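# Stand the loaded white housing upright on the belt strip

## Task

Pick the white housing that already contains its circuit board and motor, and place it standing upright on the dark belt strip that runs just behind the white rail. Board and motor must still be seated in it at the end. The white plug on the far end of the motor wires is allowed to dangle past the table edge.

## Robot and tools

Robot: two arms, left_arm (carrying a left hand) and right_arm (carrying a right hand), each with a five-finger hand. Base poses in the scene frame: left_arm at (+0.040, +0.252, +0.028) m, right_arm at (+0.056, -0.372, +0.020) m, each turned slightly about z. A post stands on the floor behind the arms. Loose objects may occasionally get a brief push from outside.

Frames: the scene frame has its origin at table-top height midway between the nominal bases, +z up, +x out over the table, left_arm toward +y (image sides do not follow the arm names). Every hand pose, velocity, target and wrist-camera pose an arm reports is in that arm's own base frame; fixed cameras and the table use the scene frame. Pose offsets run along the arm's base axes, and rotations pivot about the Hand target position.

Hand point: sits 0.05 m in front of the palm and 0.15 m from the wrist mounting face. Its +z runs along the straight fingers, +y out of the palm; +x crosses the palm away from the thumb on the right hand and toward the thumb on the left hand. Straight fingertips end 0.06-0.07 m beyond the point, 0.06 m behind it along -y. A bracket on the little-finger side of the wrist juts out and can strike things.

The row: 28 numbers, each in [-1, 1], always all 28 even if one arm moves. Order: left dx, dy, dz, rx, ry, rz; left thumb_turn, thumb_bend, index, middle, ring, little; left force_limit, speed; then the same 14 for the right arm. Pose numbers are offsets from the arm's Hand target at the start of the action or move (not from the previous row), scaled so 1.0 = 0.6 m or 180 degrees; rx, ry, rz form a single rotation vector. Zeros on all six pose numbers request nothing new. Finger numbers are absolute targets: -1 open/straight, +1 closed (thumb_turn +1 puts the thumb opposite the fingers). force_limit maps -1 to about 0 N up to +1 at 10 N (15 N for the two thumb motors); speed rises from nearly zero at -1 to full at +0.48 and stays full above. There is no 'unchanged' value: to keep a hand as is, resend the eight numbers you last sent it (if never sent, use hand_measured plus hand_force_limit and hand_speed).

execute_actions(actions, cameras): actions is a list of actions; each action holds 1 to 15 rows, one per 1/30 s step, the last row held to fill 15 steps. Each new action counts from the Hand target at its start, so repeating an offset moves further. Images return only for an empty list or when cameras names them.

move(target, speed, blend, blocking, cameras): target is one 28-number row or a list of up to 15 rows, every row an offset from the same starting Hand targets. speed is the path top speed in m/s (0.002 to 4.3, default 0.25; turning limited to twice that in rad/s), one value or one per target. blend in metres rounds corners between listed targets; 0 stops at each. Paths are straight, ignore obstacles, end together and are cut at 10 s. Hand settings in later targets apply once everything is at rest there. The result adds a 'move:' line: done, off_target, moving, held or fault, plus limits (paced = clipped pose, held = steps withheld). blocking=false returns after about 0.5 s while the move continues.

wait(seconds 0-3600, cameras) lets the scene run; stop(cameras) brakes a running move; zoom_image(camera, region [x0,y0,x1,y1], at most 504x504 px) enlarges part of the newest image from cam_high, cam_low, cam_left_wrist or cam_right_wrist; show_instructions shows the reference pages; finished_scene ends the scene for good.

Results: end_effector_position (m) and end_effector_quat_wxyz per arm, Hand target (next offsets start from it), joint positions, velocities and torques, motor temperatures, and hand_measured, hand_stopped_by (moving, target, force, stalled, fault), hand_load_n (positive when the finger is pushed open), all in motor order. A lost grip shows as load dropping to about 0. Expect the hand to rest 1-3 cm (sometimes 5 cm) short, usually low; a further execute_actions call, even all zeros, asks again, or send the gap as an offset. Orientation commands are clipped to 40 degrees from the measured one each step. Cameras: cam_high and cam_low fixed (672x504), two fisheye wrist cameras (616x616).

Gripping: with the thumb in front, the hand grips things about 0.035-0.065 m thick; thumb tip to index pad can pinch a light item up to 0.08 m. For a soft grip close with speed -0.94 or lower. To squeeze harder raise force_limit and send a more-closed target; to loosen, send a more-open target than hand_measured.

Avoid: dropping parts even a few millimetres, releasing moving parts, fast impacts, hard shoves against fixed or heavy things, anything leaving the table, the hands or arms pressing against each other, and long stretched or pushing holds that heat motors (85 °C warns, 100 °C drops the arm). To end a push, command back past the hand point.

Each tool is called as name(argument=value, ...) on one line, values as JSON.

Reference images:

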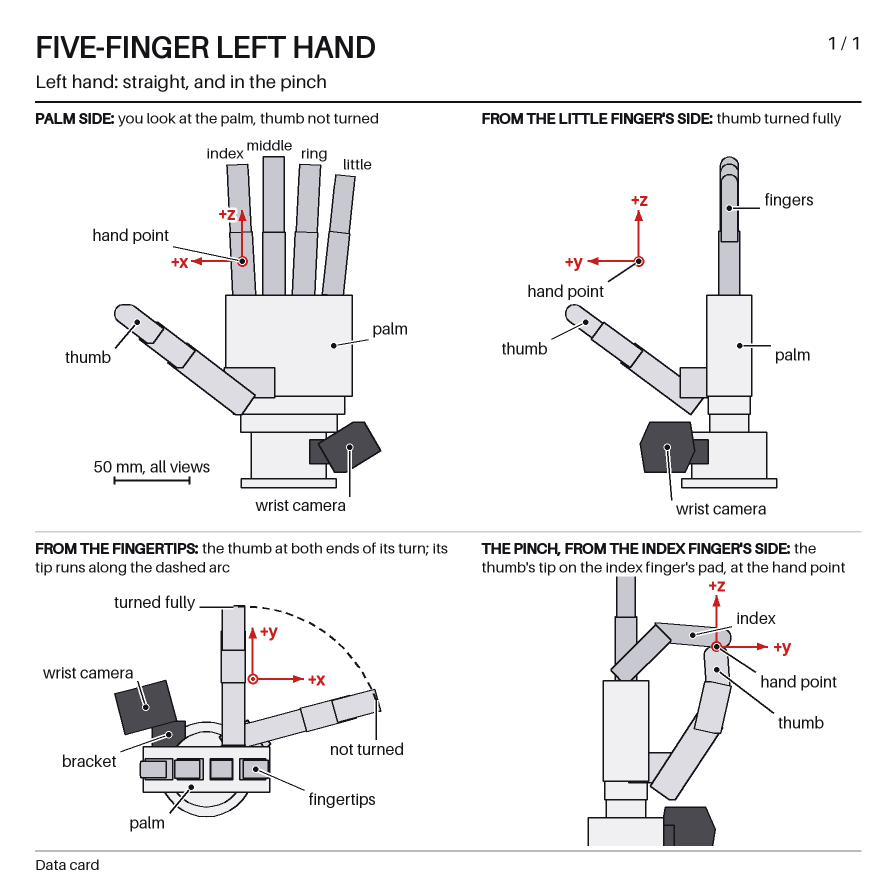

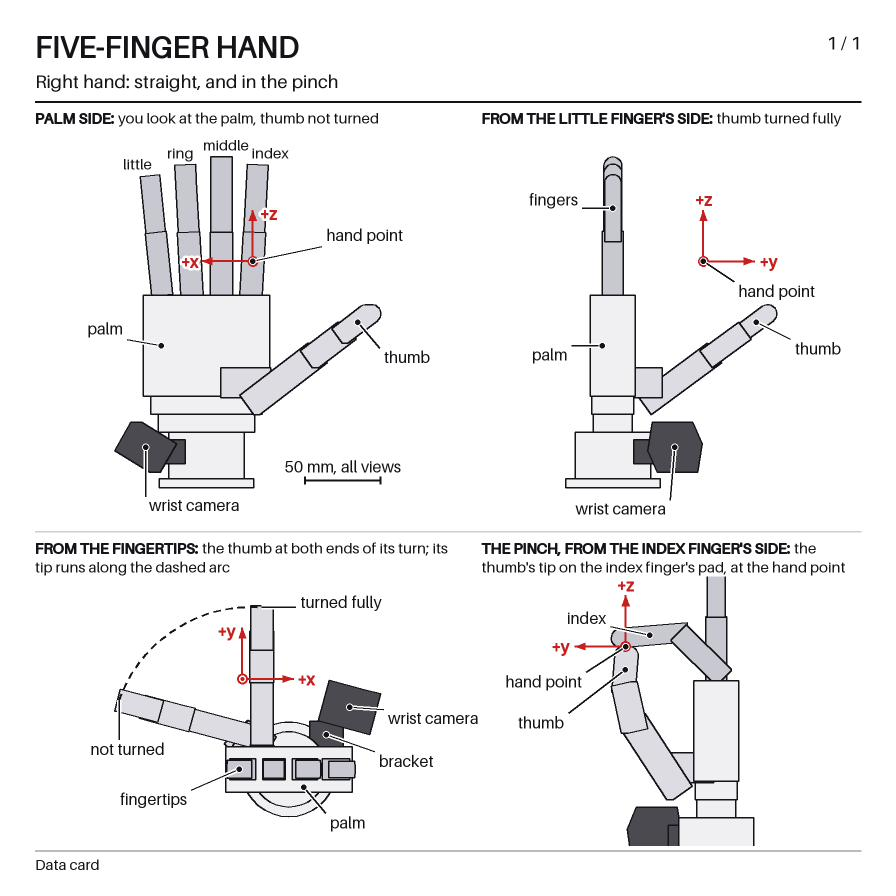

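## Session

execute_actions(actions=[])

Scene clock: 0.00 s.
left_arm: end_effector_position=(+0.4272, +0.0009, +0.1897) hand_measured=(-1.000, -1.000, -1.000, -1.000, -1.000, -1.000) hand_load_n=(+0.0, +0.0, +0.0, +0.0, +0.0, +0.0) hand_stopped_by=(target, target, target, target, target, target) hand_force_limit=0.00 hand_speed=-0.80 end_effector_quat_wxyz=(+0.231, -0.212, +0.947, +0.070) | right_arm: end_effector_position=(+0.4229, +0.2702, +0.1575) hand_measured=(-1.000, -1.000, -1.000, -1.000, -1.000, -1.000) hand_load_n=(+0.0, +0.0, +0.0, +0.0, +0.0, +0.0) hand_stopped_by=(target, target, target, target, target, target) hand_force_limit=0.00 hand_speed=-0.80 end_effector_quat_wxyz=(+0.096, +0.745, +0.067, +0.657)
Joint positions: left_arm=[-0.213 1.352 1.161 -1.002 -0.317 0.978] | right_arm=[0.974 1.604 0.728 0.647 1.017 -1.61]
Joint velocities: within noise
Joint torques (N m): no reading
Motor temperatures (°C): left_arm=[27 32 30 28 30 29] | right_arm=[28 26 31 29 33 28]
Heat: left arm: hottest shoulder 32 °C; right arm: hottest wrist yaw 33 °C.
Hand target: left_arm +0.4351, -0.0008, +0.1994; +0.242, -0.214, +0.944, +0.065 | right_arm +0.4259, +0.2746, +0.1622; +0.091, +0.743, +0.063, +0.660

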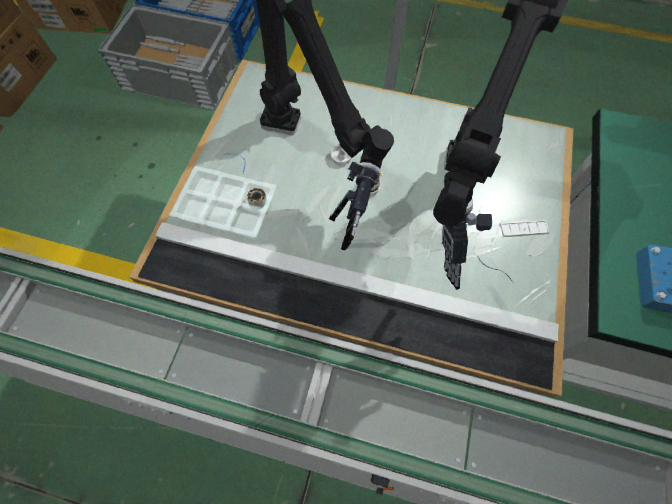

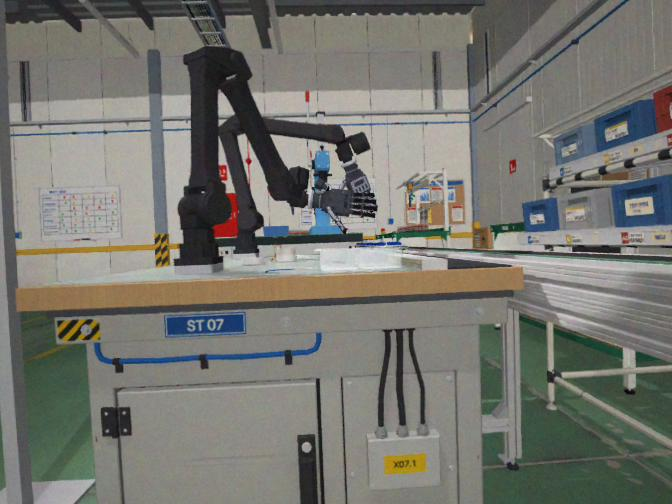

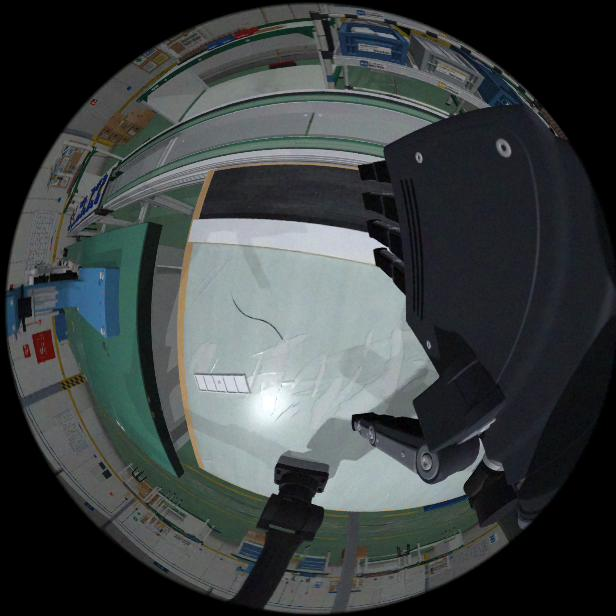

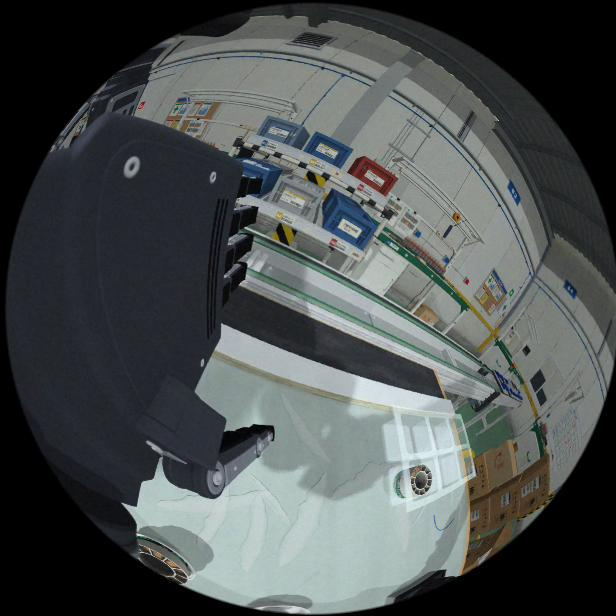

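zoom_image(camera="cam_high", region=[130, 100, 410, 310])

zoom_image(camera="cam_right_wrist", region=[100, 360, 500, 616])

zoom_image(camera="cam_low", region=[160, 200, 530, 300])

Scaled by 1.800 from the camera's image (finer frame: 960x720).

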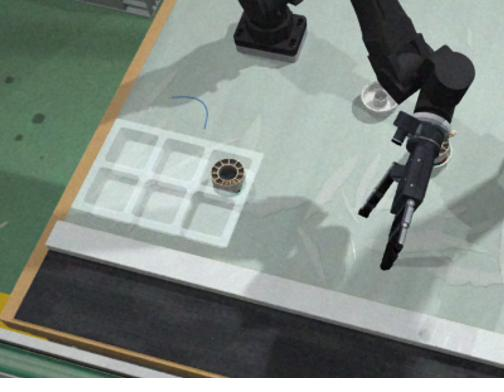

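Scaled by 1.260 from the camera's image (finer frame: 880x880).

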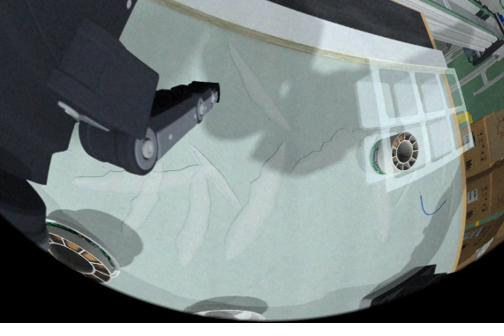

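Scaled by 1.362 from the camera's image (finer frame: 960x720).

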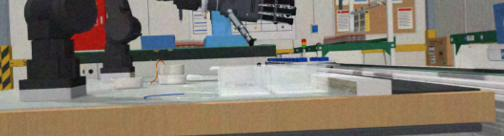

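move(target=[0,0,0,0,0,0,-1,-1,-1,-1,-1,-1,0,-0.8, 0,-0.33,0.2,0,0,0,-1,-1,-1,-1,-1,-1,0,-0.8], cameras=["all"])

Scene clock: 50.93 s.
left_arm: end_effector_position=(+0.4272, +0.0009, +0.1897) hand_measured=(-1.000, -1.000, -1.000, -1.000, -1.000, -1.000) hand_load_n=(+0.0, +0.0, +0.0, +0.0, +0.0, +0.0) hand_stopped_by=(target, target, target, target, target, target) hand_force_limit=0.00 hand_speed=-0.80 end_effector_quat_wxyz=(+0.231, -0.212, +0.947, +0.070) | right_arm: end_effector_position=(+0.4260, +0.0833, +0.2841) hand_measured=(-1.000, -1.000, -1.000, -1.000, -1.000, -1.000) hand_load_n=(+0.0, +0.0, +0.0, +0.0, +0.0, +0.0) hand_stopped_by=(target, target, target, target, target, target) hand_force_limit=0.00 hand_speed=-0.80 end_effector_quat_wxyz=(+0.083, +0.740, +0.063, +0.664)
Joint positions: left_arm=[-0.213 1.352 1.161 -1.002 -0.317 0.978] | right_arm=[0.584 0.954 0.559 0.267 0.62 -1.705]
Joint torques (N m): left_arm=[-1.96 -10.93 13.57 0.88 -0.3 0.04] | right_arm=[-2.9 -5.19 8.61 1.91 0.04 -0.08]
Motor temperatures (°C): left_arm=[27 32 41 28 30 29] | right_arm=[28 27 35 29 32 28]
Heat: left arm: hottest elbow 41 °C; right arm: hottest elbow 35 °C.
Hand target: left_arm +0.4351, -0.0008, +0.1994; +0.242, -0.214, +0.944, +0.065 | right_arm +0.4259, +0.0766, +0.2822; +0.091, +0.743, +0.063, +0.660
Off the commanded pose: left_arm 0.013 m, 1 deg | right_arm 0.007 m, 1 deg.
move: done
cam_right_wrist: T_world_to_cam=[[-0.01434, -0.89544, 0.44495, -0.04471], [-0.5533, -0.36355, -0.74946, 0.4854], [0.83286, -0.25694, -0.49023, -0.07375]] pos_world=[0.32935, 0.11748, 0.34753]

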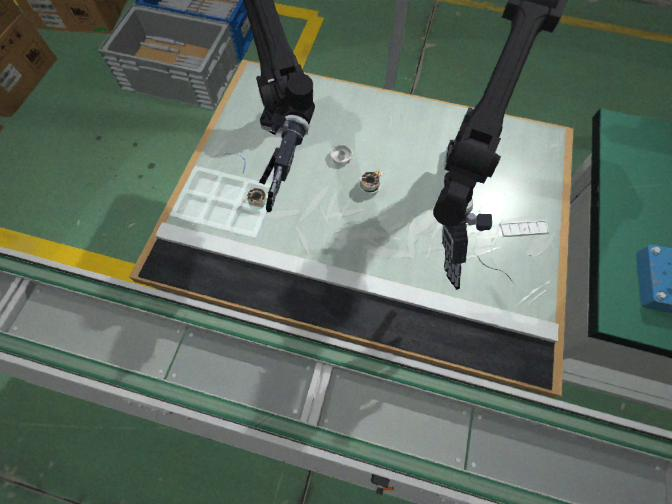

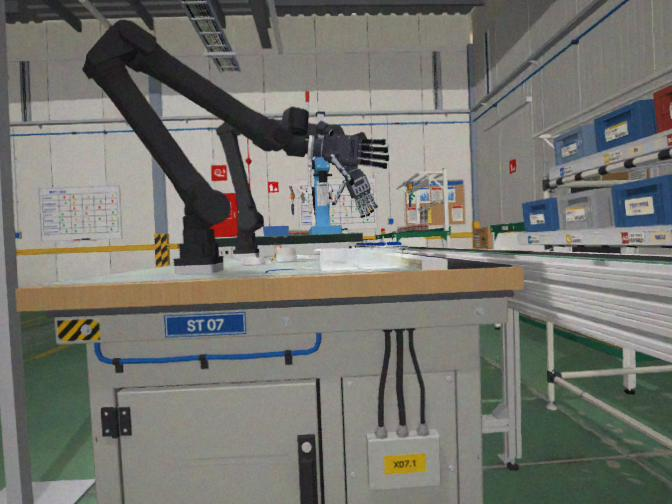

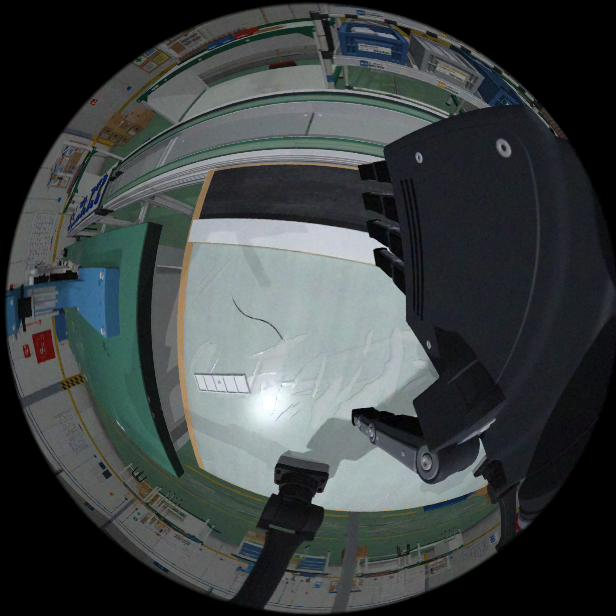

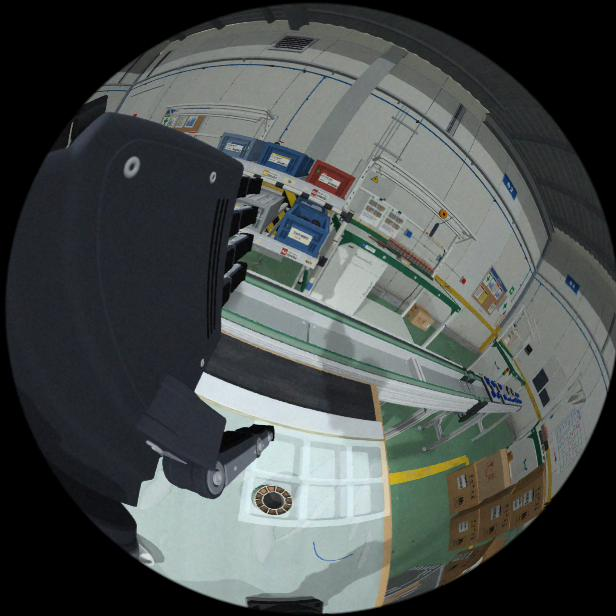

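zoom_image(camera="cam_high", region=[320, 130, 420, 210])

zoom_image(camera="cam_high", region=[150, 140, 310, 260])

zoom_image(camera="cam_low", region=[240, 230, 480, 300])

Scaled by 5.040 from the camera's image (finer frame: 960x720).

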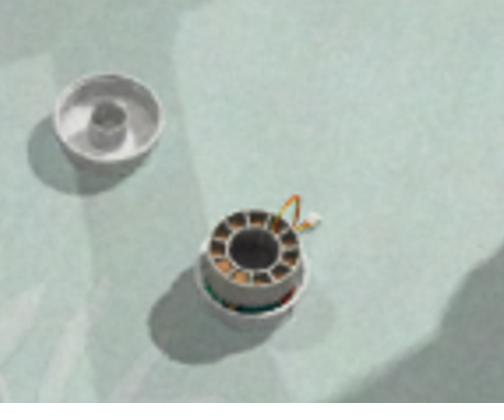

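Scaled by 3.150 from the camera's image (finer frame: 960x720).

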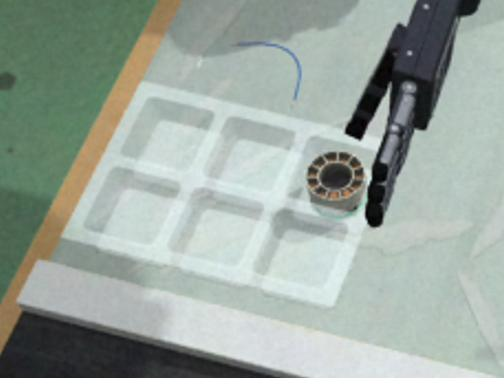

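Scaled by 2.100 from the camera's image (finer frame: 960x720).

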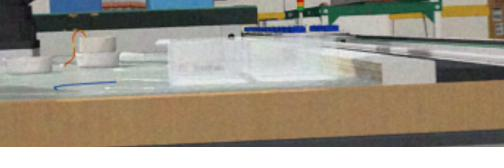

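zoom_image(camera="cam_low", region=[250, 235, 330, 285])

zoom_image(camera="cam_high", region=[350, 160, 395, 200])

zoom_image(camera="cam_high", region=[300, 230, 450, 350])

Scaled by 6.300 from the camera's image (finer frame: 960x720).

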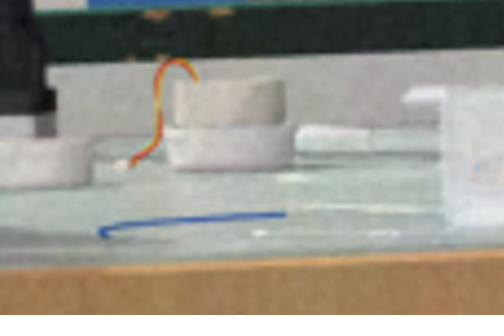

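Scaled by 11.200 from the camera's image (finer frame: 960x720).

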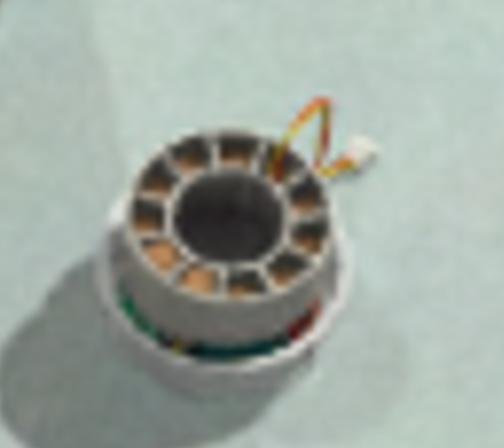

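Scaled by 3.360 from the camera's image (finer frame: 960x720).

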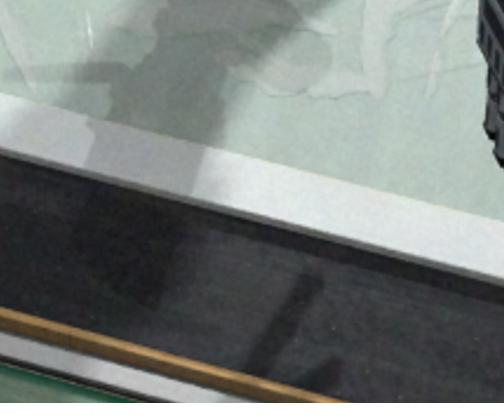

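zoom_image(camera="cam_low", region=[380, 235, 540, 295])

zoom_image(camera="cam_high", region=[120, 200, 250, 300])

Scaled by 3.150 from the camera's image (finer frame: 960x720).

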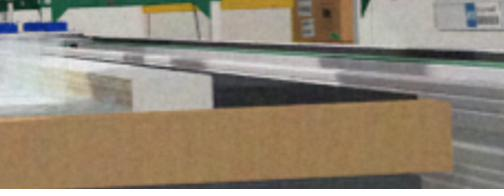

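Scaled by 3.877 from the camera's image (finer frame: 960x720).

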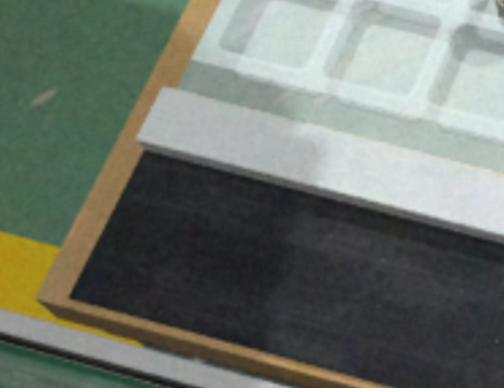

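move(target=[0,0,0,0,0,0,-1,-1,-1,-1,-1,-1,0,-0.8, -0.41,0.48,-0.08,0.3822,0.3674,0.0421,1,-1,-1,-1,-1,-1,0,0], cameras=["all"])

Scene clock: 233.13 s.
left_arm: end_effector_position=(+0.4272, +0.0009, +0.1897) hand_measured=(-1.000, -1.000, -1.000, -1.000, -1.000, -1.000) hand_load_n=(+0.0, +0.0, +0.0, +0.0, +0.0, +0.0) hand_stopped_by=(target, target, target, target, target, target) hand_force_limit=0.00 hand_speed=-0.80 end_effector_quat_wxyz=(+0.231, -0.212, +0.947, +0.070) | right_arm: end_effector_position=(+0.1832, +0.3561, +0.2352) hand_measured=(+1.000, -1.000, -1.000, -1.000, -1.000, -1.000) hand_load_n=(+0.0, +0.0, +0.0, +0.0, +0.0, +0.0) hand_stopped_by=(target, target, target, target, target, target) hand_force_limit=0.00 hand_speed=0.00 end_effector_quat_wxyz=(-0.403, +0.881, -0.223, +0.106)
Joint positions: left_arm=[-0.213 1.352 1.161 -1.002 -0.317 0.978] | right_arm=[1.005 0.947 0.892 -0.657 -0.045 -0.048]
Joint torques (N m): left_arm=[-1.85 -10.64 13.53 0.84 -0.3 0.04] | right_arm=[-0.26 -4.42 9.68 2.55 -0.06 0.08]
Motor temperatures (°C): left_arm=[27 33 50 28 29 29] | right_arm=[28 26 39 29 32 28]
Heat: left arm: hottest elbow 50 °C; right arm: hottest elbow 39 °C.
Hand target: left_arm +0.4351, -0.0008, +0.1994; +0.242, -0.214, +0.944, +0.065 | right_arm +0.1799, +0.3646, +0.2343; -0.406, +0.881, -0.219, +0.101
Off the commanded pose: left_arm 0.013 m, 1 deg | right_arm 0.009 m, 1 deg.
move: done
cam_right_wrist: T_world_to_cam=[[-0.08909, -0.69326, -0.71516, 0.4323], [-0.99107, -0.00981, 0.13297, 0.16024], [-0.0992, 0.72062, -0.68619, 0.04329]] pos_world=[0.20162, 0.27008, 0.31756]

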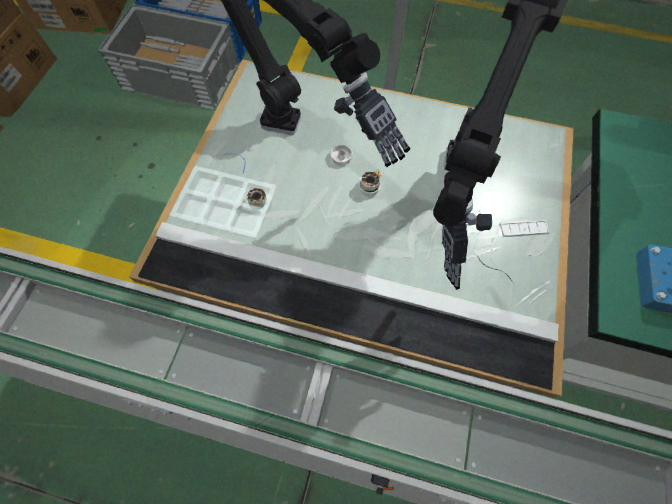

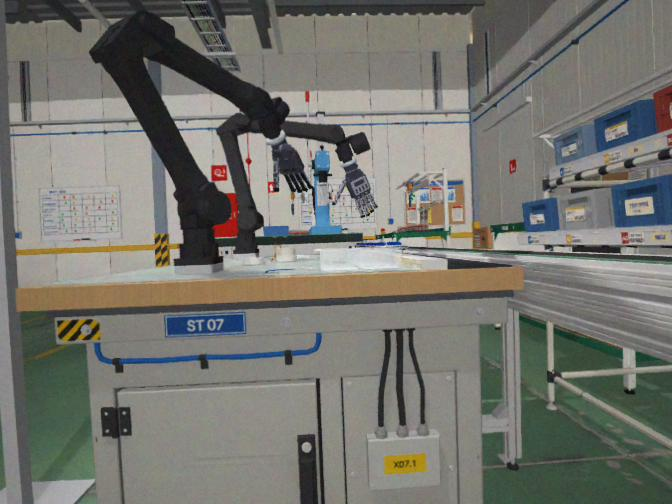

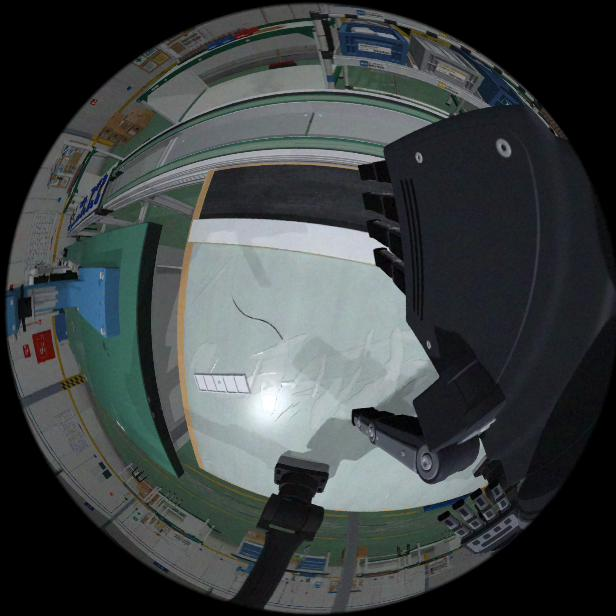

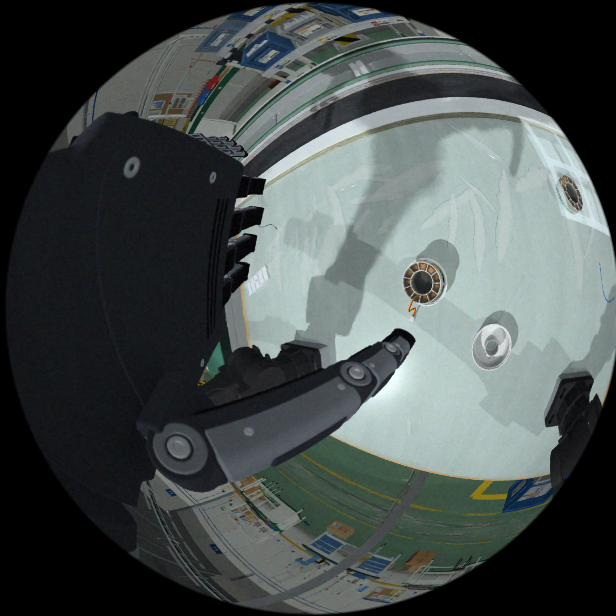

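zoom_image(camera="cam_right_wrist", region=[330, 240, 530, 390])

Scaled by 2.520 from the camera's image (finer frame: 880x880).

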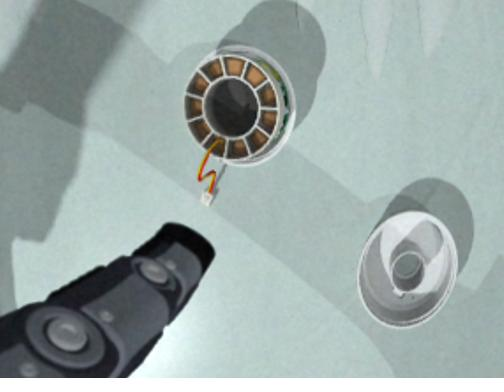

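move(target=[0,0,0,0,0,0,-1,-1,-1,-1,-1,-1,0,-0.8, 0.0168,0.0132,-0.1905,0,0,0,1,-1,-0.3,-0.3,-1,-1,0,0], cameras=["all"])

Scene clock: 277.23 s.
left_arm: end_effector_position=(+0.4272, +0.0009, +0.1897) hand_measured=(-1.000, -1.000, -1.000, -1.000, -1.000, -1.000) hand_load_n=(+0.0, +0.0, +0.0, -0.5, +0.0, +0.0) hand_stopped_by=(target, target, target, target, target, target) hand_force_limit=0.00 hand_speed=-0.80 end_effector_quat_wxyz=(+0.231, -0.212, +0.947, +0.070) | right_arm: end_effector_position=(+0.1911, +0.3721, +0.1270) hand_measured=(+1.000, -1.000, -0.300, -0.300, -1.000, -1.000) hand_load_n=(+0.0, +0.0, +0.0, +0.0, +0.0, +0.0) hand_stopped_by=(target, target, target, target, target, target) hand_force_limit=0.00 hand_speed=0.00 end_effector_quat_wxyz=(-0.408, +0.880, -0.221, +0.103)
Joint positions: left_arm=[-0.213 1.352 1.161 -1.002 -0.317 0.978] | right_arm=[1.005 1.076 0.673 -0.301 -0.055 -0.048]
Joint torques (N m): left_arm=[-1.67 -10.7 13.52 0.88 -0.31 0.04] | right_arm=[-1.49 -5.6 8.01 2.4 -0.11 -0.03]
Heat: left arm: hottest elbow 51 °C; right arm: hottest elbow 42 °C.
Hand target: left_arm +0.4351, -0.0008, +0.1994; +0.242, -0.214, +0.944, +0.065 | right_arm +0.1899, +0.3725, +0.1198; -0.405, +0.882, -0.220, +0.101
Off the commanded pose: left_arm 0.013 m, 1 deg | right_arm 0.007 m, 0 deg.
move: done
cam_right_wrist: T_world_to_cam=[[-0.08485, -0.68543, -0.72318, 0.36408], [-0.9909, -0.01809, 0.1334, 0.18568], [-0.10452, 0.72791, -0.67766, -0.04441]] pos_world=[0.21024, 0.28523, 0.20843]

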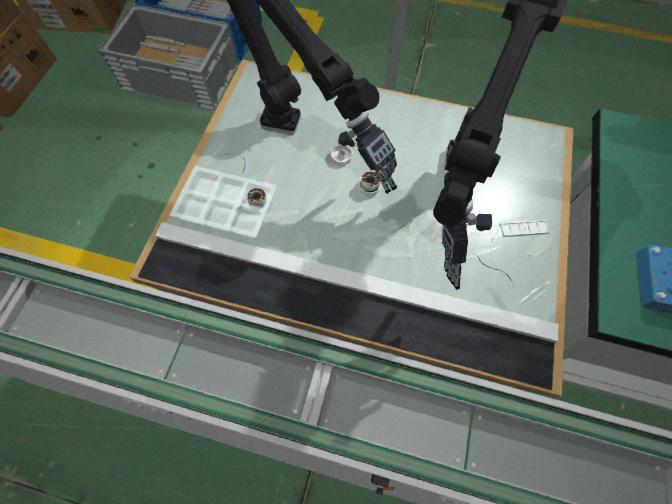

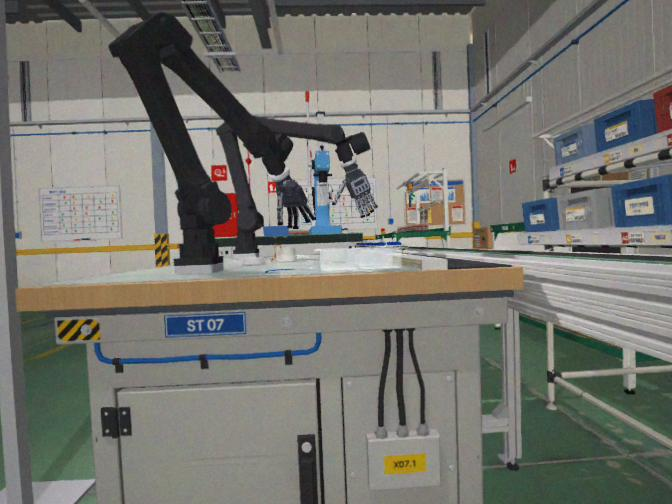

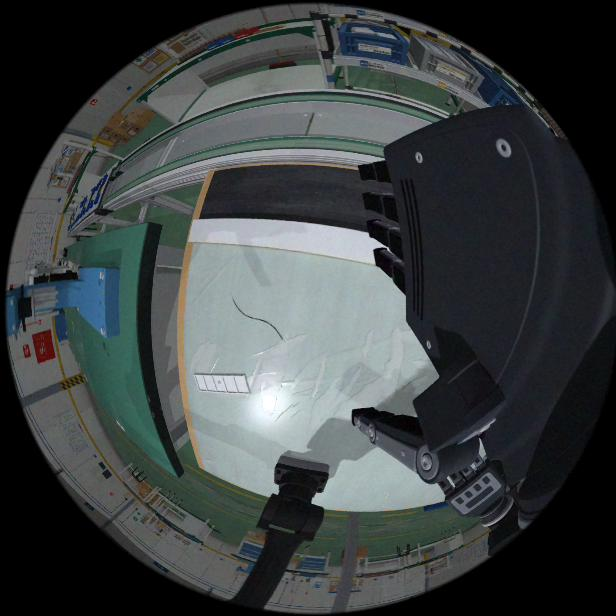

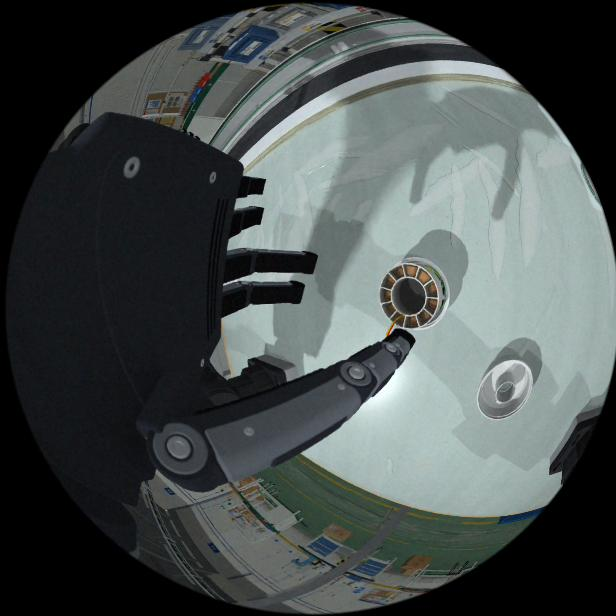

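zoom_image(camera="cam_high", region=[330, 110, 430, 210])

zoom_image(camera="cam_low", region=[240, 160, 350, 280])

zoom_image(camera="cam_right_wrist", region=[220, 220, 470, 380])

Scaled by 5.040 from the camera's image (finer frame: 960x720).

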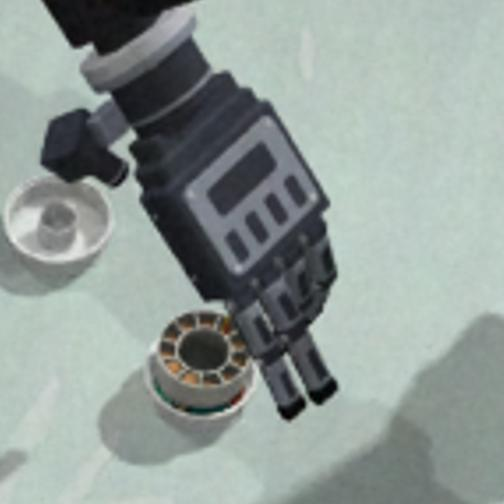

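Scaled by 4.200 from the camera's image (finer frame: 960x720).

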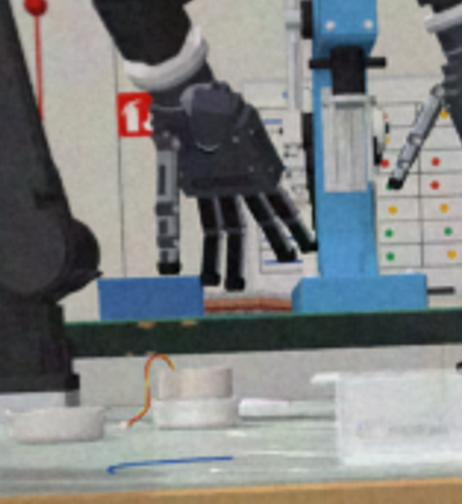

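Scaled by 2.016 from the camera's image (finer frame: 880x880).

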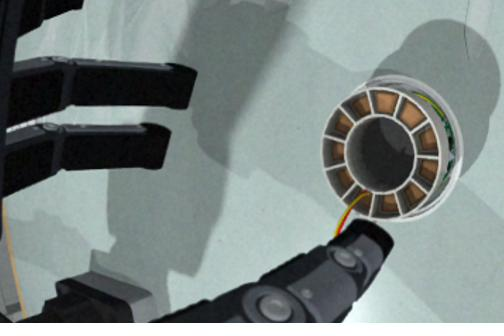

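zoom_image(camera="cam_low", region=[265, 200, 325, 270])

Scaled by 7.200 from the camera's image (finer frame: 960x720).

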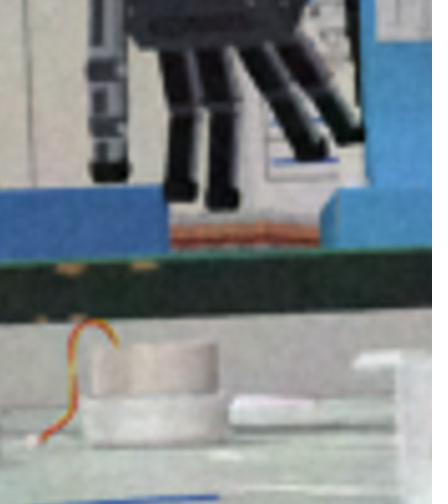

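move(target=[0,0,0,0,0,0,-1,-1,-1,-1,-1,-1,0,-0.8, 0.0067,-0.0067,-0.0863,0,0,0,1,-1,-0.5,-0.5,-1,-1,0,0], cameras=["cam_high","cam_low","cam_right_wrist"], speed=0.12)

zoom_image(camera="cam_low", region=[265, 200, 325, 270])

zoom_image(camera="cam_high", region=[340, 130, 410, 200])

zoom_image(camera="cam_right_wrist", region=[220, 220, 470, 380])

Scene clock: 402.80 s.
left_arm: end_effector_position=(+0.4272, +0.0009, +0.1897) hand_measured=(-1.000, -1.000, -1.000, -1.000, -1.000, -1.000) hand_load_n=(+0.0, +0.0, +0.0, +0.0, +0.0, +0.0) hand_stopped_by=(target, target, target, target, target, target) hand_force_limit=0.00 hand_speed=-0.80 end_effector_quat_wxyz=(+0.231, -0.212, +0.947, +0.070) | right_arm: end_effector_position=(+0.1900, +0.3733, +0.0770) hand_measured=(+1.000, -1.000, -0.500, -0.500, -1.000, -1.000) hand_load_n=(+0.0, +0.0, +0.0, +0.0, +0.0, +0.0) hand_stopped_by=(target, target, target, target, target, target) hand_force_limit=0.00 hand_speed=0.00 end_effector_quat_wxyz=(-0.411, +0.880, -0.217, +0.099)
Joint positions: left_arm=[-0.213 1.352 1.161 -1.002 -0.317 0.978] | right_arm=[1.004 1.163 0.582 -0.119 -0.068 -0.053]
Joint torques (N m): left_arm=[-1.96 -10.81 13.61 0.85 -0.3 0.04] | right_arm=[-2.84 -5.95 7.16 2.41 -0.11 -0.06]
Heat: left arm: hottest elbow 53 °C; right arm: hottest elbow 40 °C.
Hand target: left_arm +0.4351, -0.0008, +0.1994; +0.242, -0.214, +0.944, +0.065 | right_arm +0.1940, +0.3686, +0.0682; -0.406, +0.881, -0.220, +0.101
Off the commanded pose: left_arm 0.013 m, 1 deg | right_arm 0.011 m, 1 deg.
move: off_target (right_arm)
cam_right_wrist: T_world_to_cam=[[-0.07795, -0.68238, -0.72683, 0.32647], [-0.99035, -0.03078, 0.1351, 0.19572], [-0.11456, 0.73035, -0.6734, -0.07859]] pos_world=[0.21027, 0.2862, 0.15792]

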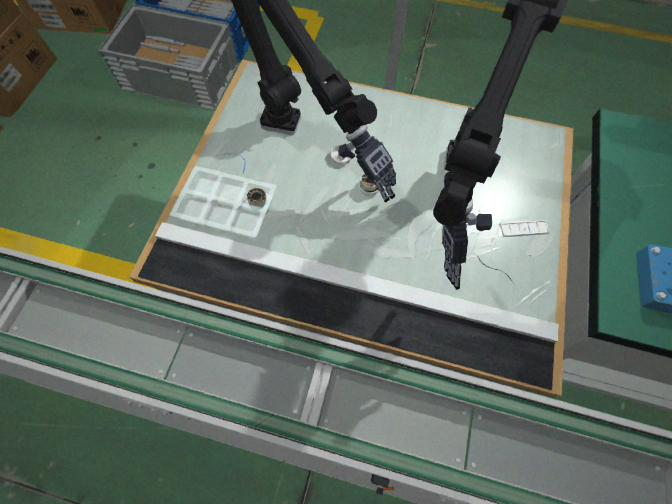

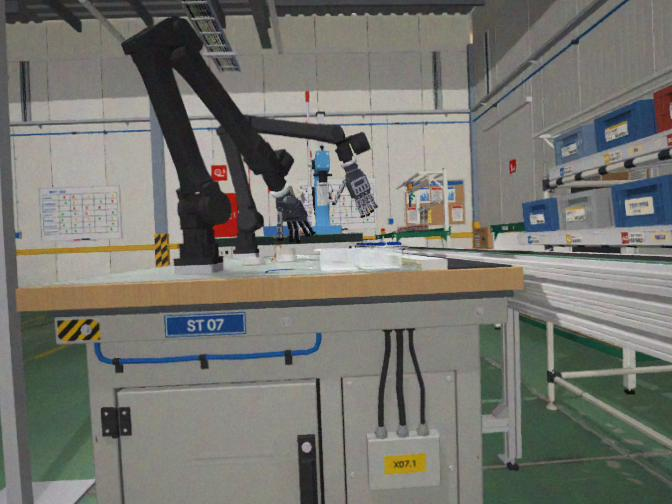

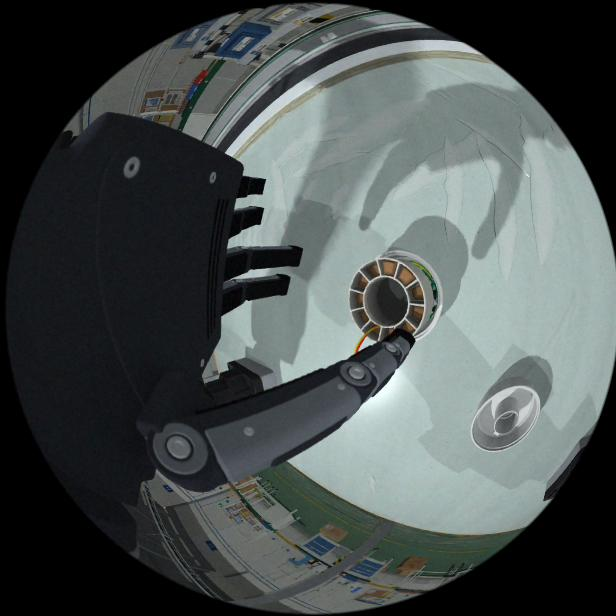

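Scaled by 7.200 from the camera's image (finer frame: 960x720).

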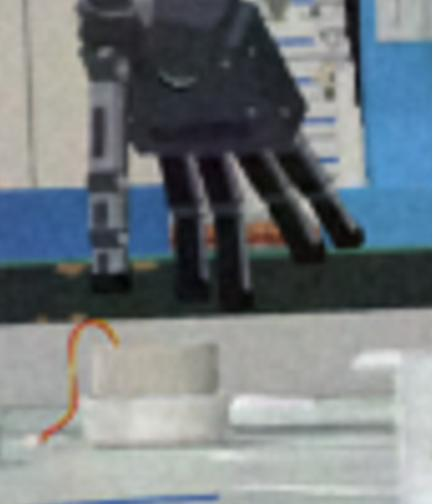

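Scaled by 7.200 from the camera's image (finer frame: 960x720).

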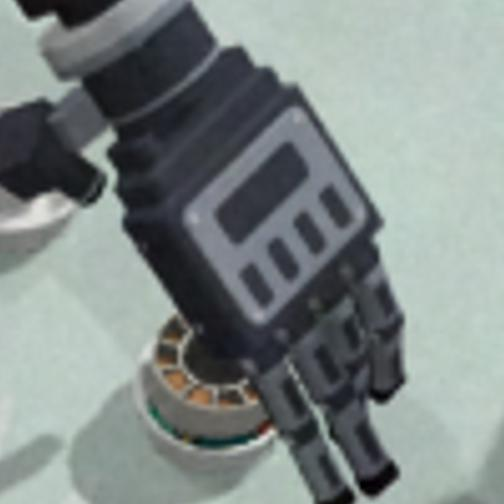

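Scaled by 2.016 from the camera's image (finer frame: 880x880).

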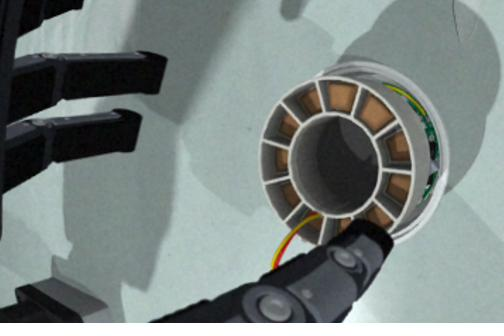

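move(target=[[0,0,0,0,0,0,-1,-1,-1,-1,-1,-1,0,-0.8, 0.006,-0.0138,0,0,0,0,1,-1,-0.5,-0.5,-1,-1,0,0],[0,0,0,0,0,0,-1,-1,-1,-1,-1,-1,0,-0.8, 0.006,-0.0138,-0.0533,0,0,0,1,-1,-0.5,-0.5,-1,-1,0,0]], cameras=["cam_high","cam_low","cam_right_wrist"], speed=0.08)

zoom_image(camera="cam_low", region=[265, 210, 325, 270])

zoom_image(camera="cam_high", region=[340, 140, 410, 210])

zoom_image(camera="cam_right_wrist", region=[220, 220, 470, 380])

Scene clock: 445.23 s.
left_arm: end_effector_position=(+0.4272, +0.0009, +0.1897) hand_measured=(-1.000, -1.000, -1.000, -1.000, -1.000, -1.000) hand_load_n=(+0.0, +0.0, +0.0, +0.0, +0.0, +0.0) hand_stopped_by=(target, target, target, target, target, target) hand_force_limit=0.00 hand_speed=-0.80 end_effector_quat_wxyz=(+0.231, -0.212, +0.947, +0.070) | right_arm: end_effector_position=(+0.1934, +0.3660, +0.0447) hand_measured=(+1.000, -1.000, -0.500, -0.500, -1.000, -1.000) hand_load_n=(+0.0, +0.0, +0.0, +0.0, +0.0, +0.0) hand_stopped_by=(target, target, target, target, target, target) hand_force_limit=0.00 hand_speed=0.00 end_effector_quat_wxyz=(-0.411, +0.880, -0.216, +0.099)
Joint positions: left_arm=[-0.213 1.352 1.161 -1.002 -0.317 0.978] | right_arm=[0.981 1.225 0.524 0 -0.087 -0.069]
Joint torques (N m): left_arm=[-1.73 -10.75 13.53 0.85 -0.31 0.03] | right_arm=[-2.96 -6.12 6.5 2.7 -0.13 -0.07]
Heat: left arm: hottest elbow 54 °C; right arm: hottest elbow 39 °C.
Hand target: left_arm +0.4351, -0.0008, +0.1994; +0.242, -0.214, +0.944, +0.065 | right_arm +0.1976, +0.3602, +0.0362; -0.406, +0.882, -0.220, +0.101
Off the commanded pose: left_arm 0.013 m, 1 deg | right_arm 0.011 m, 1 deg.
move: off_target (right_arm)
cam_right_wrist: T_world_to_cam=[[-0.07644, -0.6828, -0.72659, 0.29806], [-0.99032, -0.03269, 0.13491, 0.20399], [-0.11587, 0.72987, -0.67369, -0.09429]] pos_world=[0.21388, 0.279, 0.12552]

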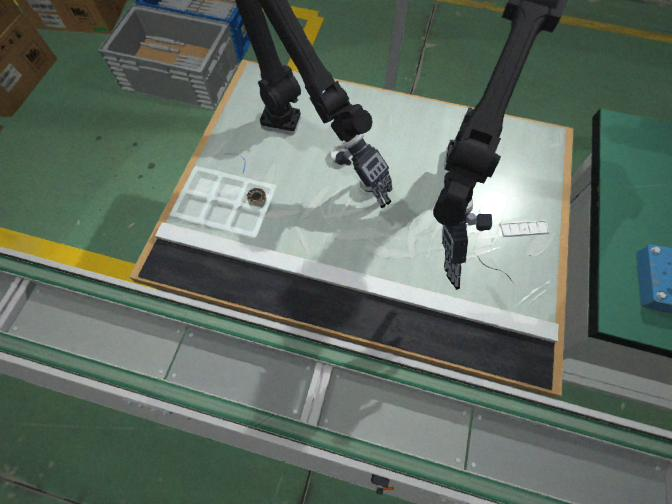

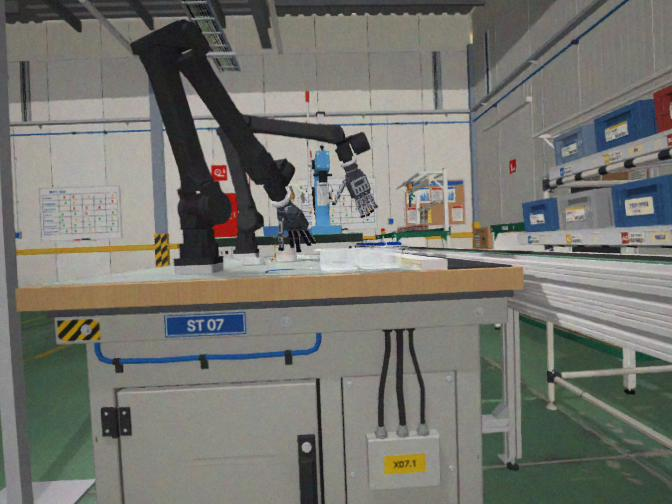

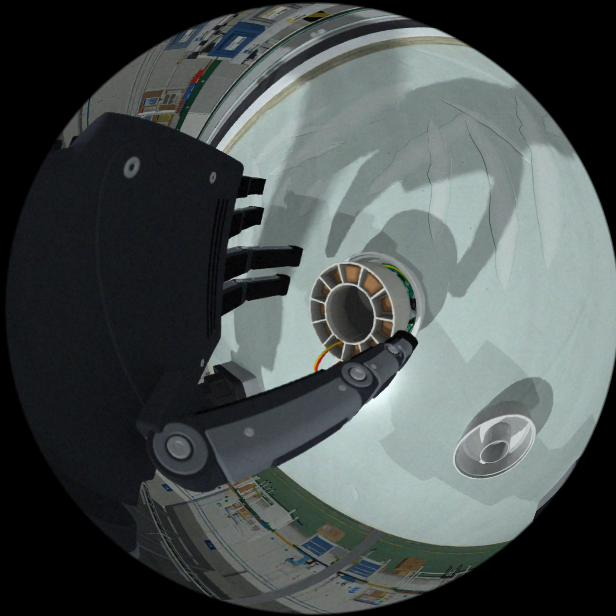

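Scaled by 8.400 from the camera's image (finer frame: 960x720).

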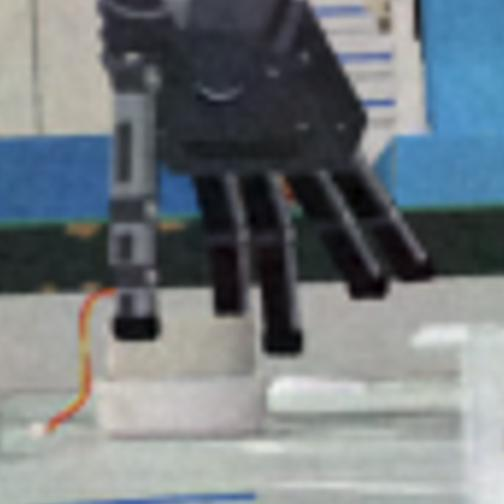

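Scaled by 7.200 from the camera's image (finer frame: 960x720).

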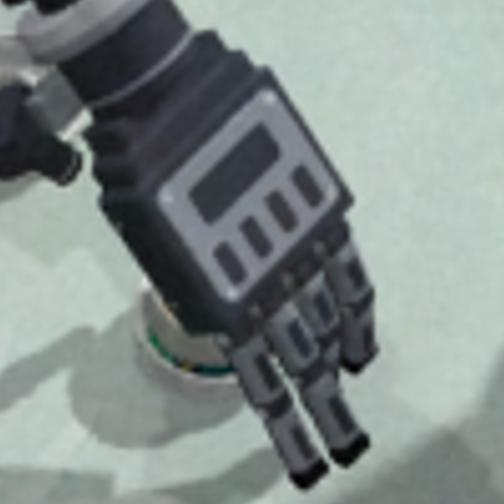

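Scaled by 2.016 from the camera's image (finer frame: 880x880).

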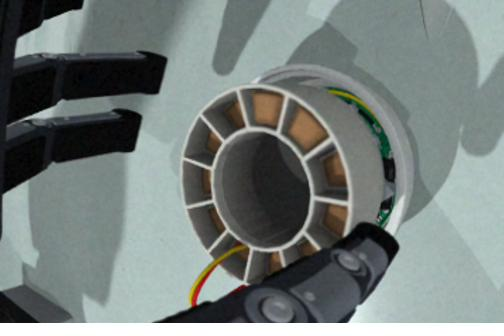

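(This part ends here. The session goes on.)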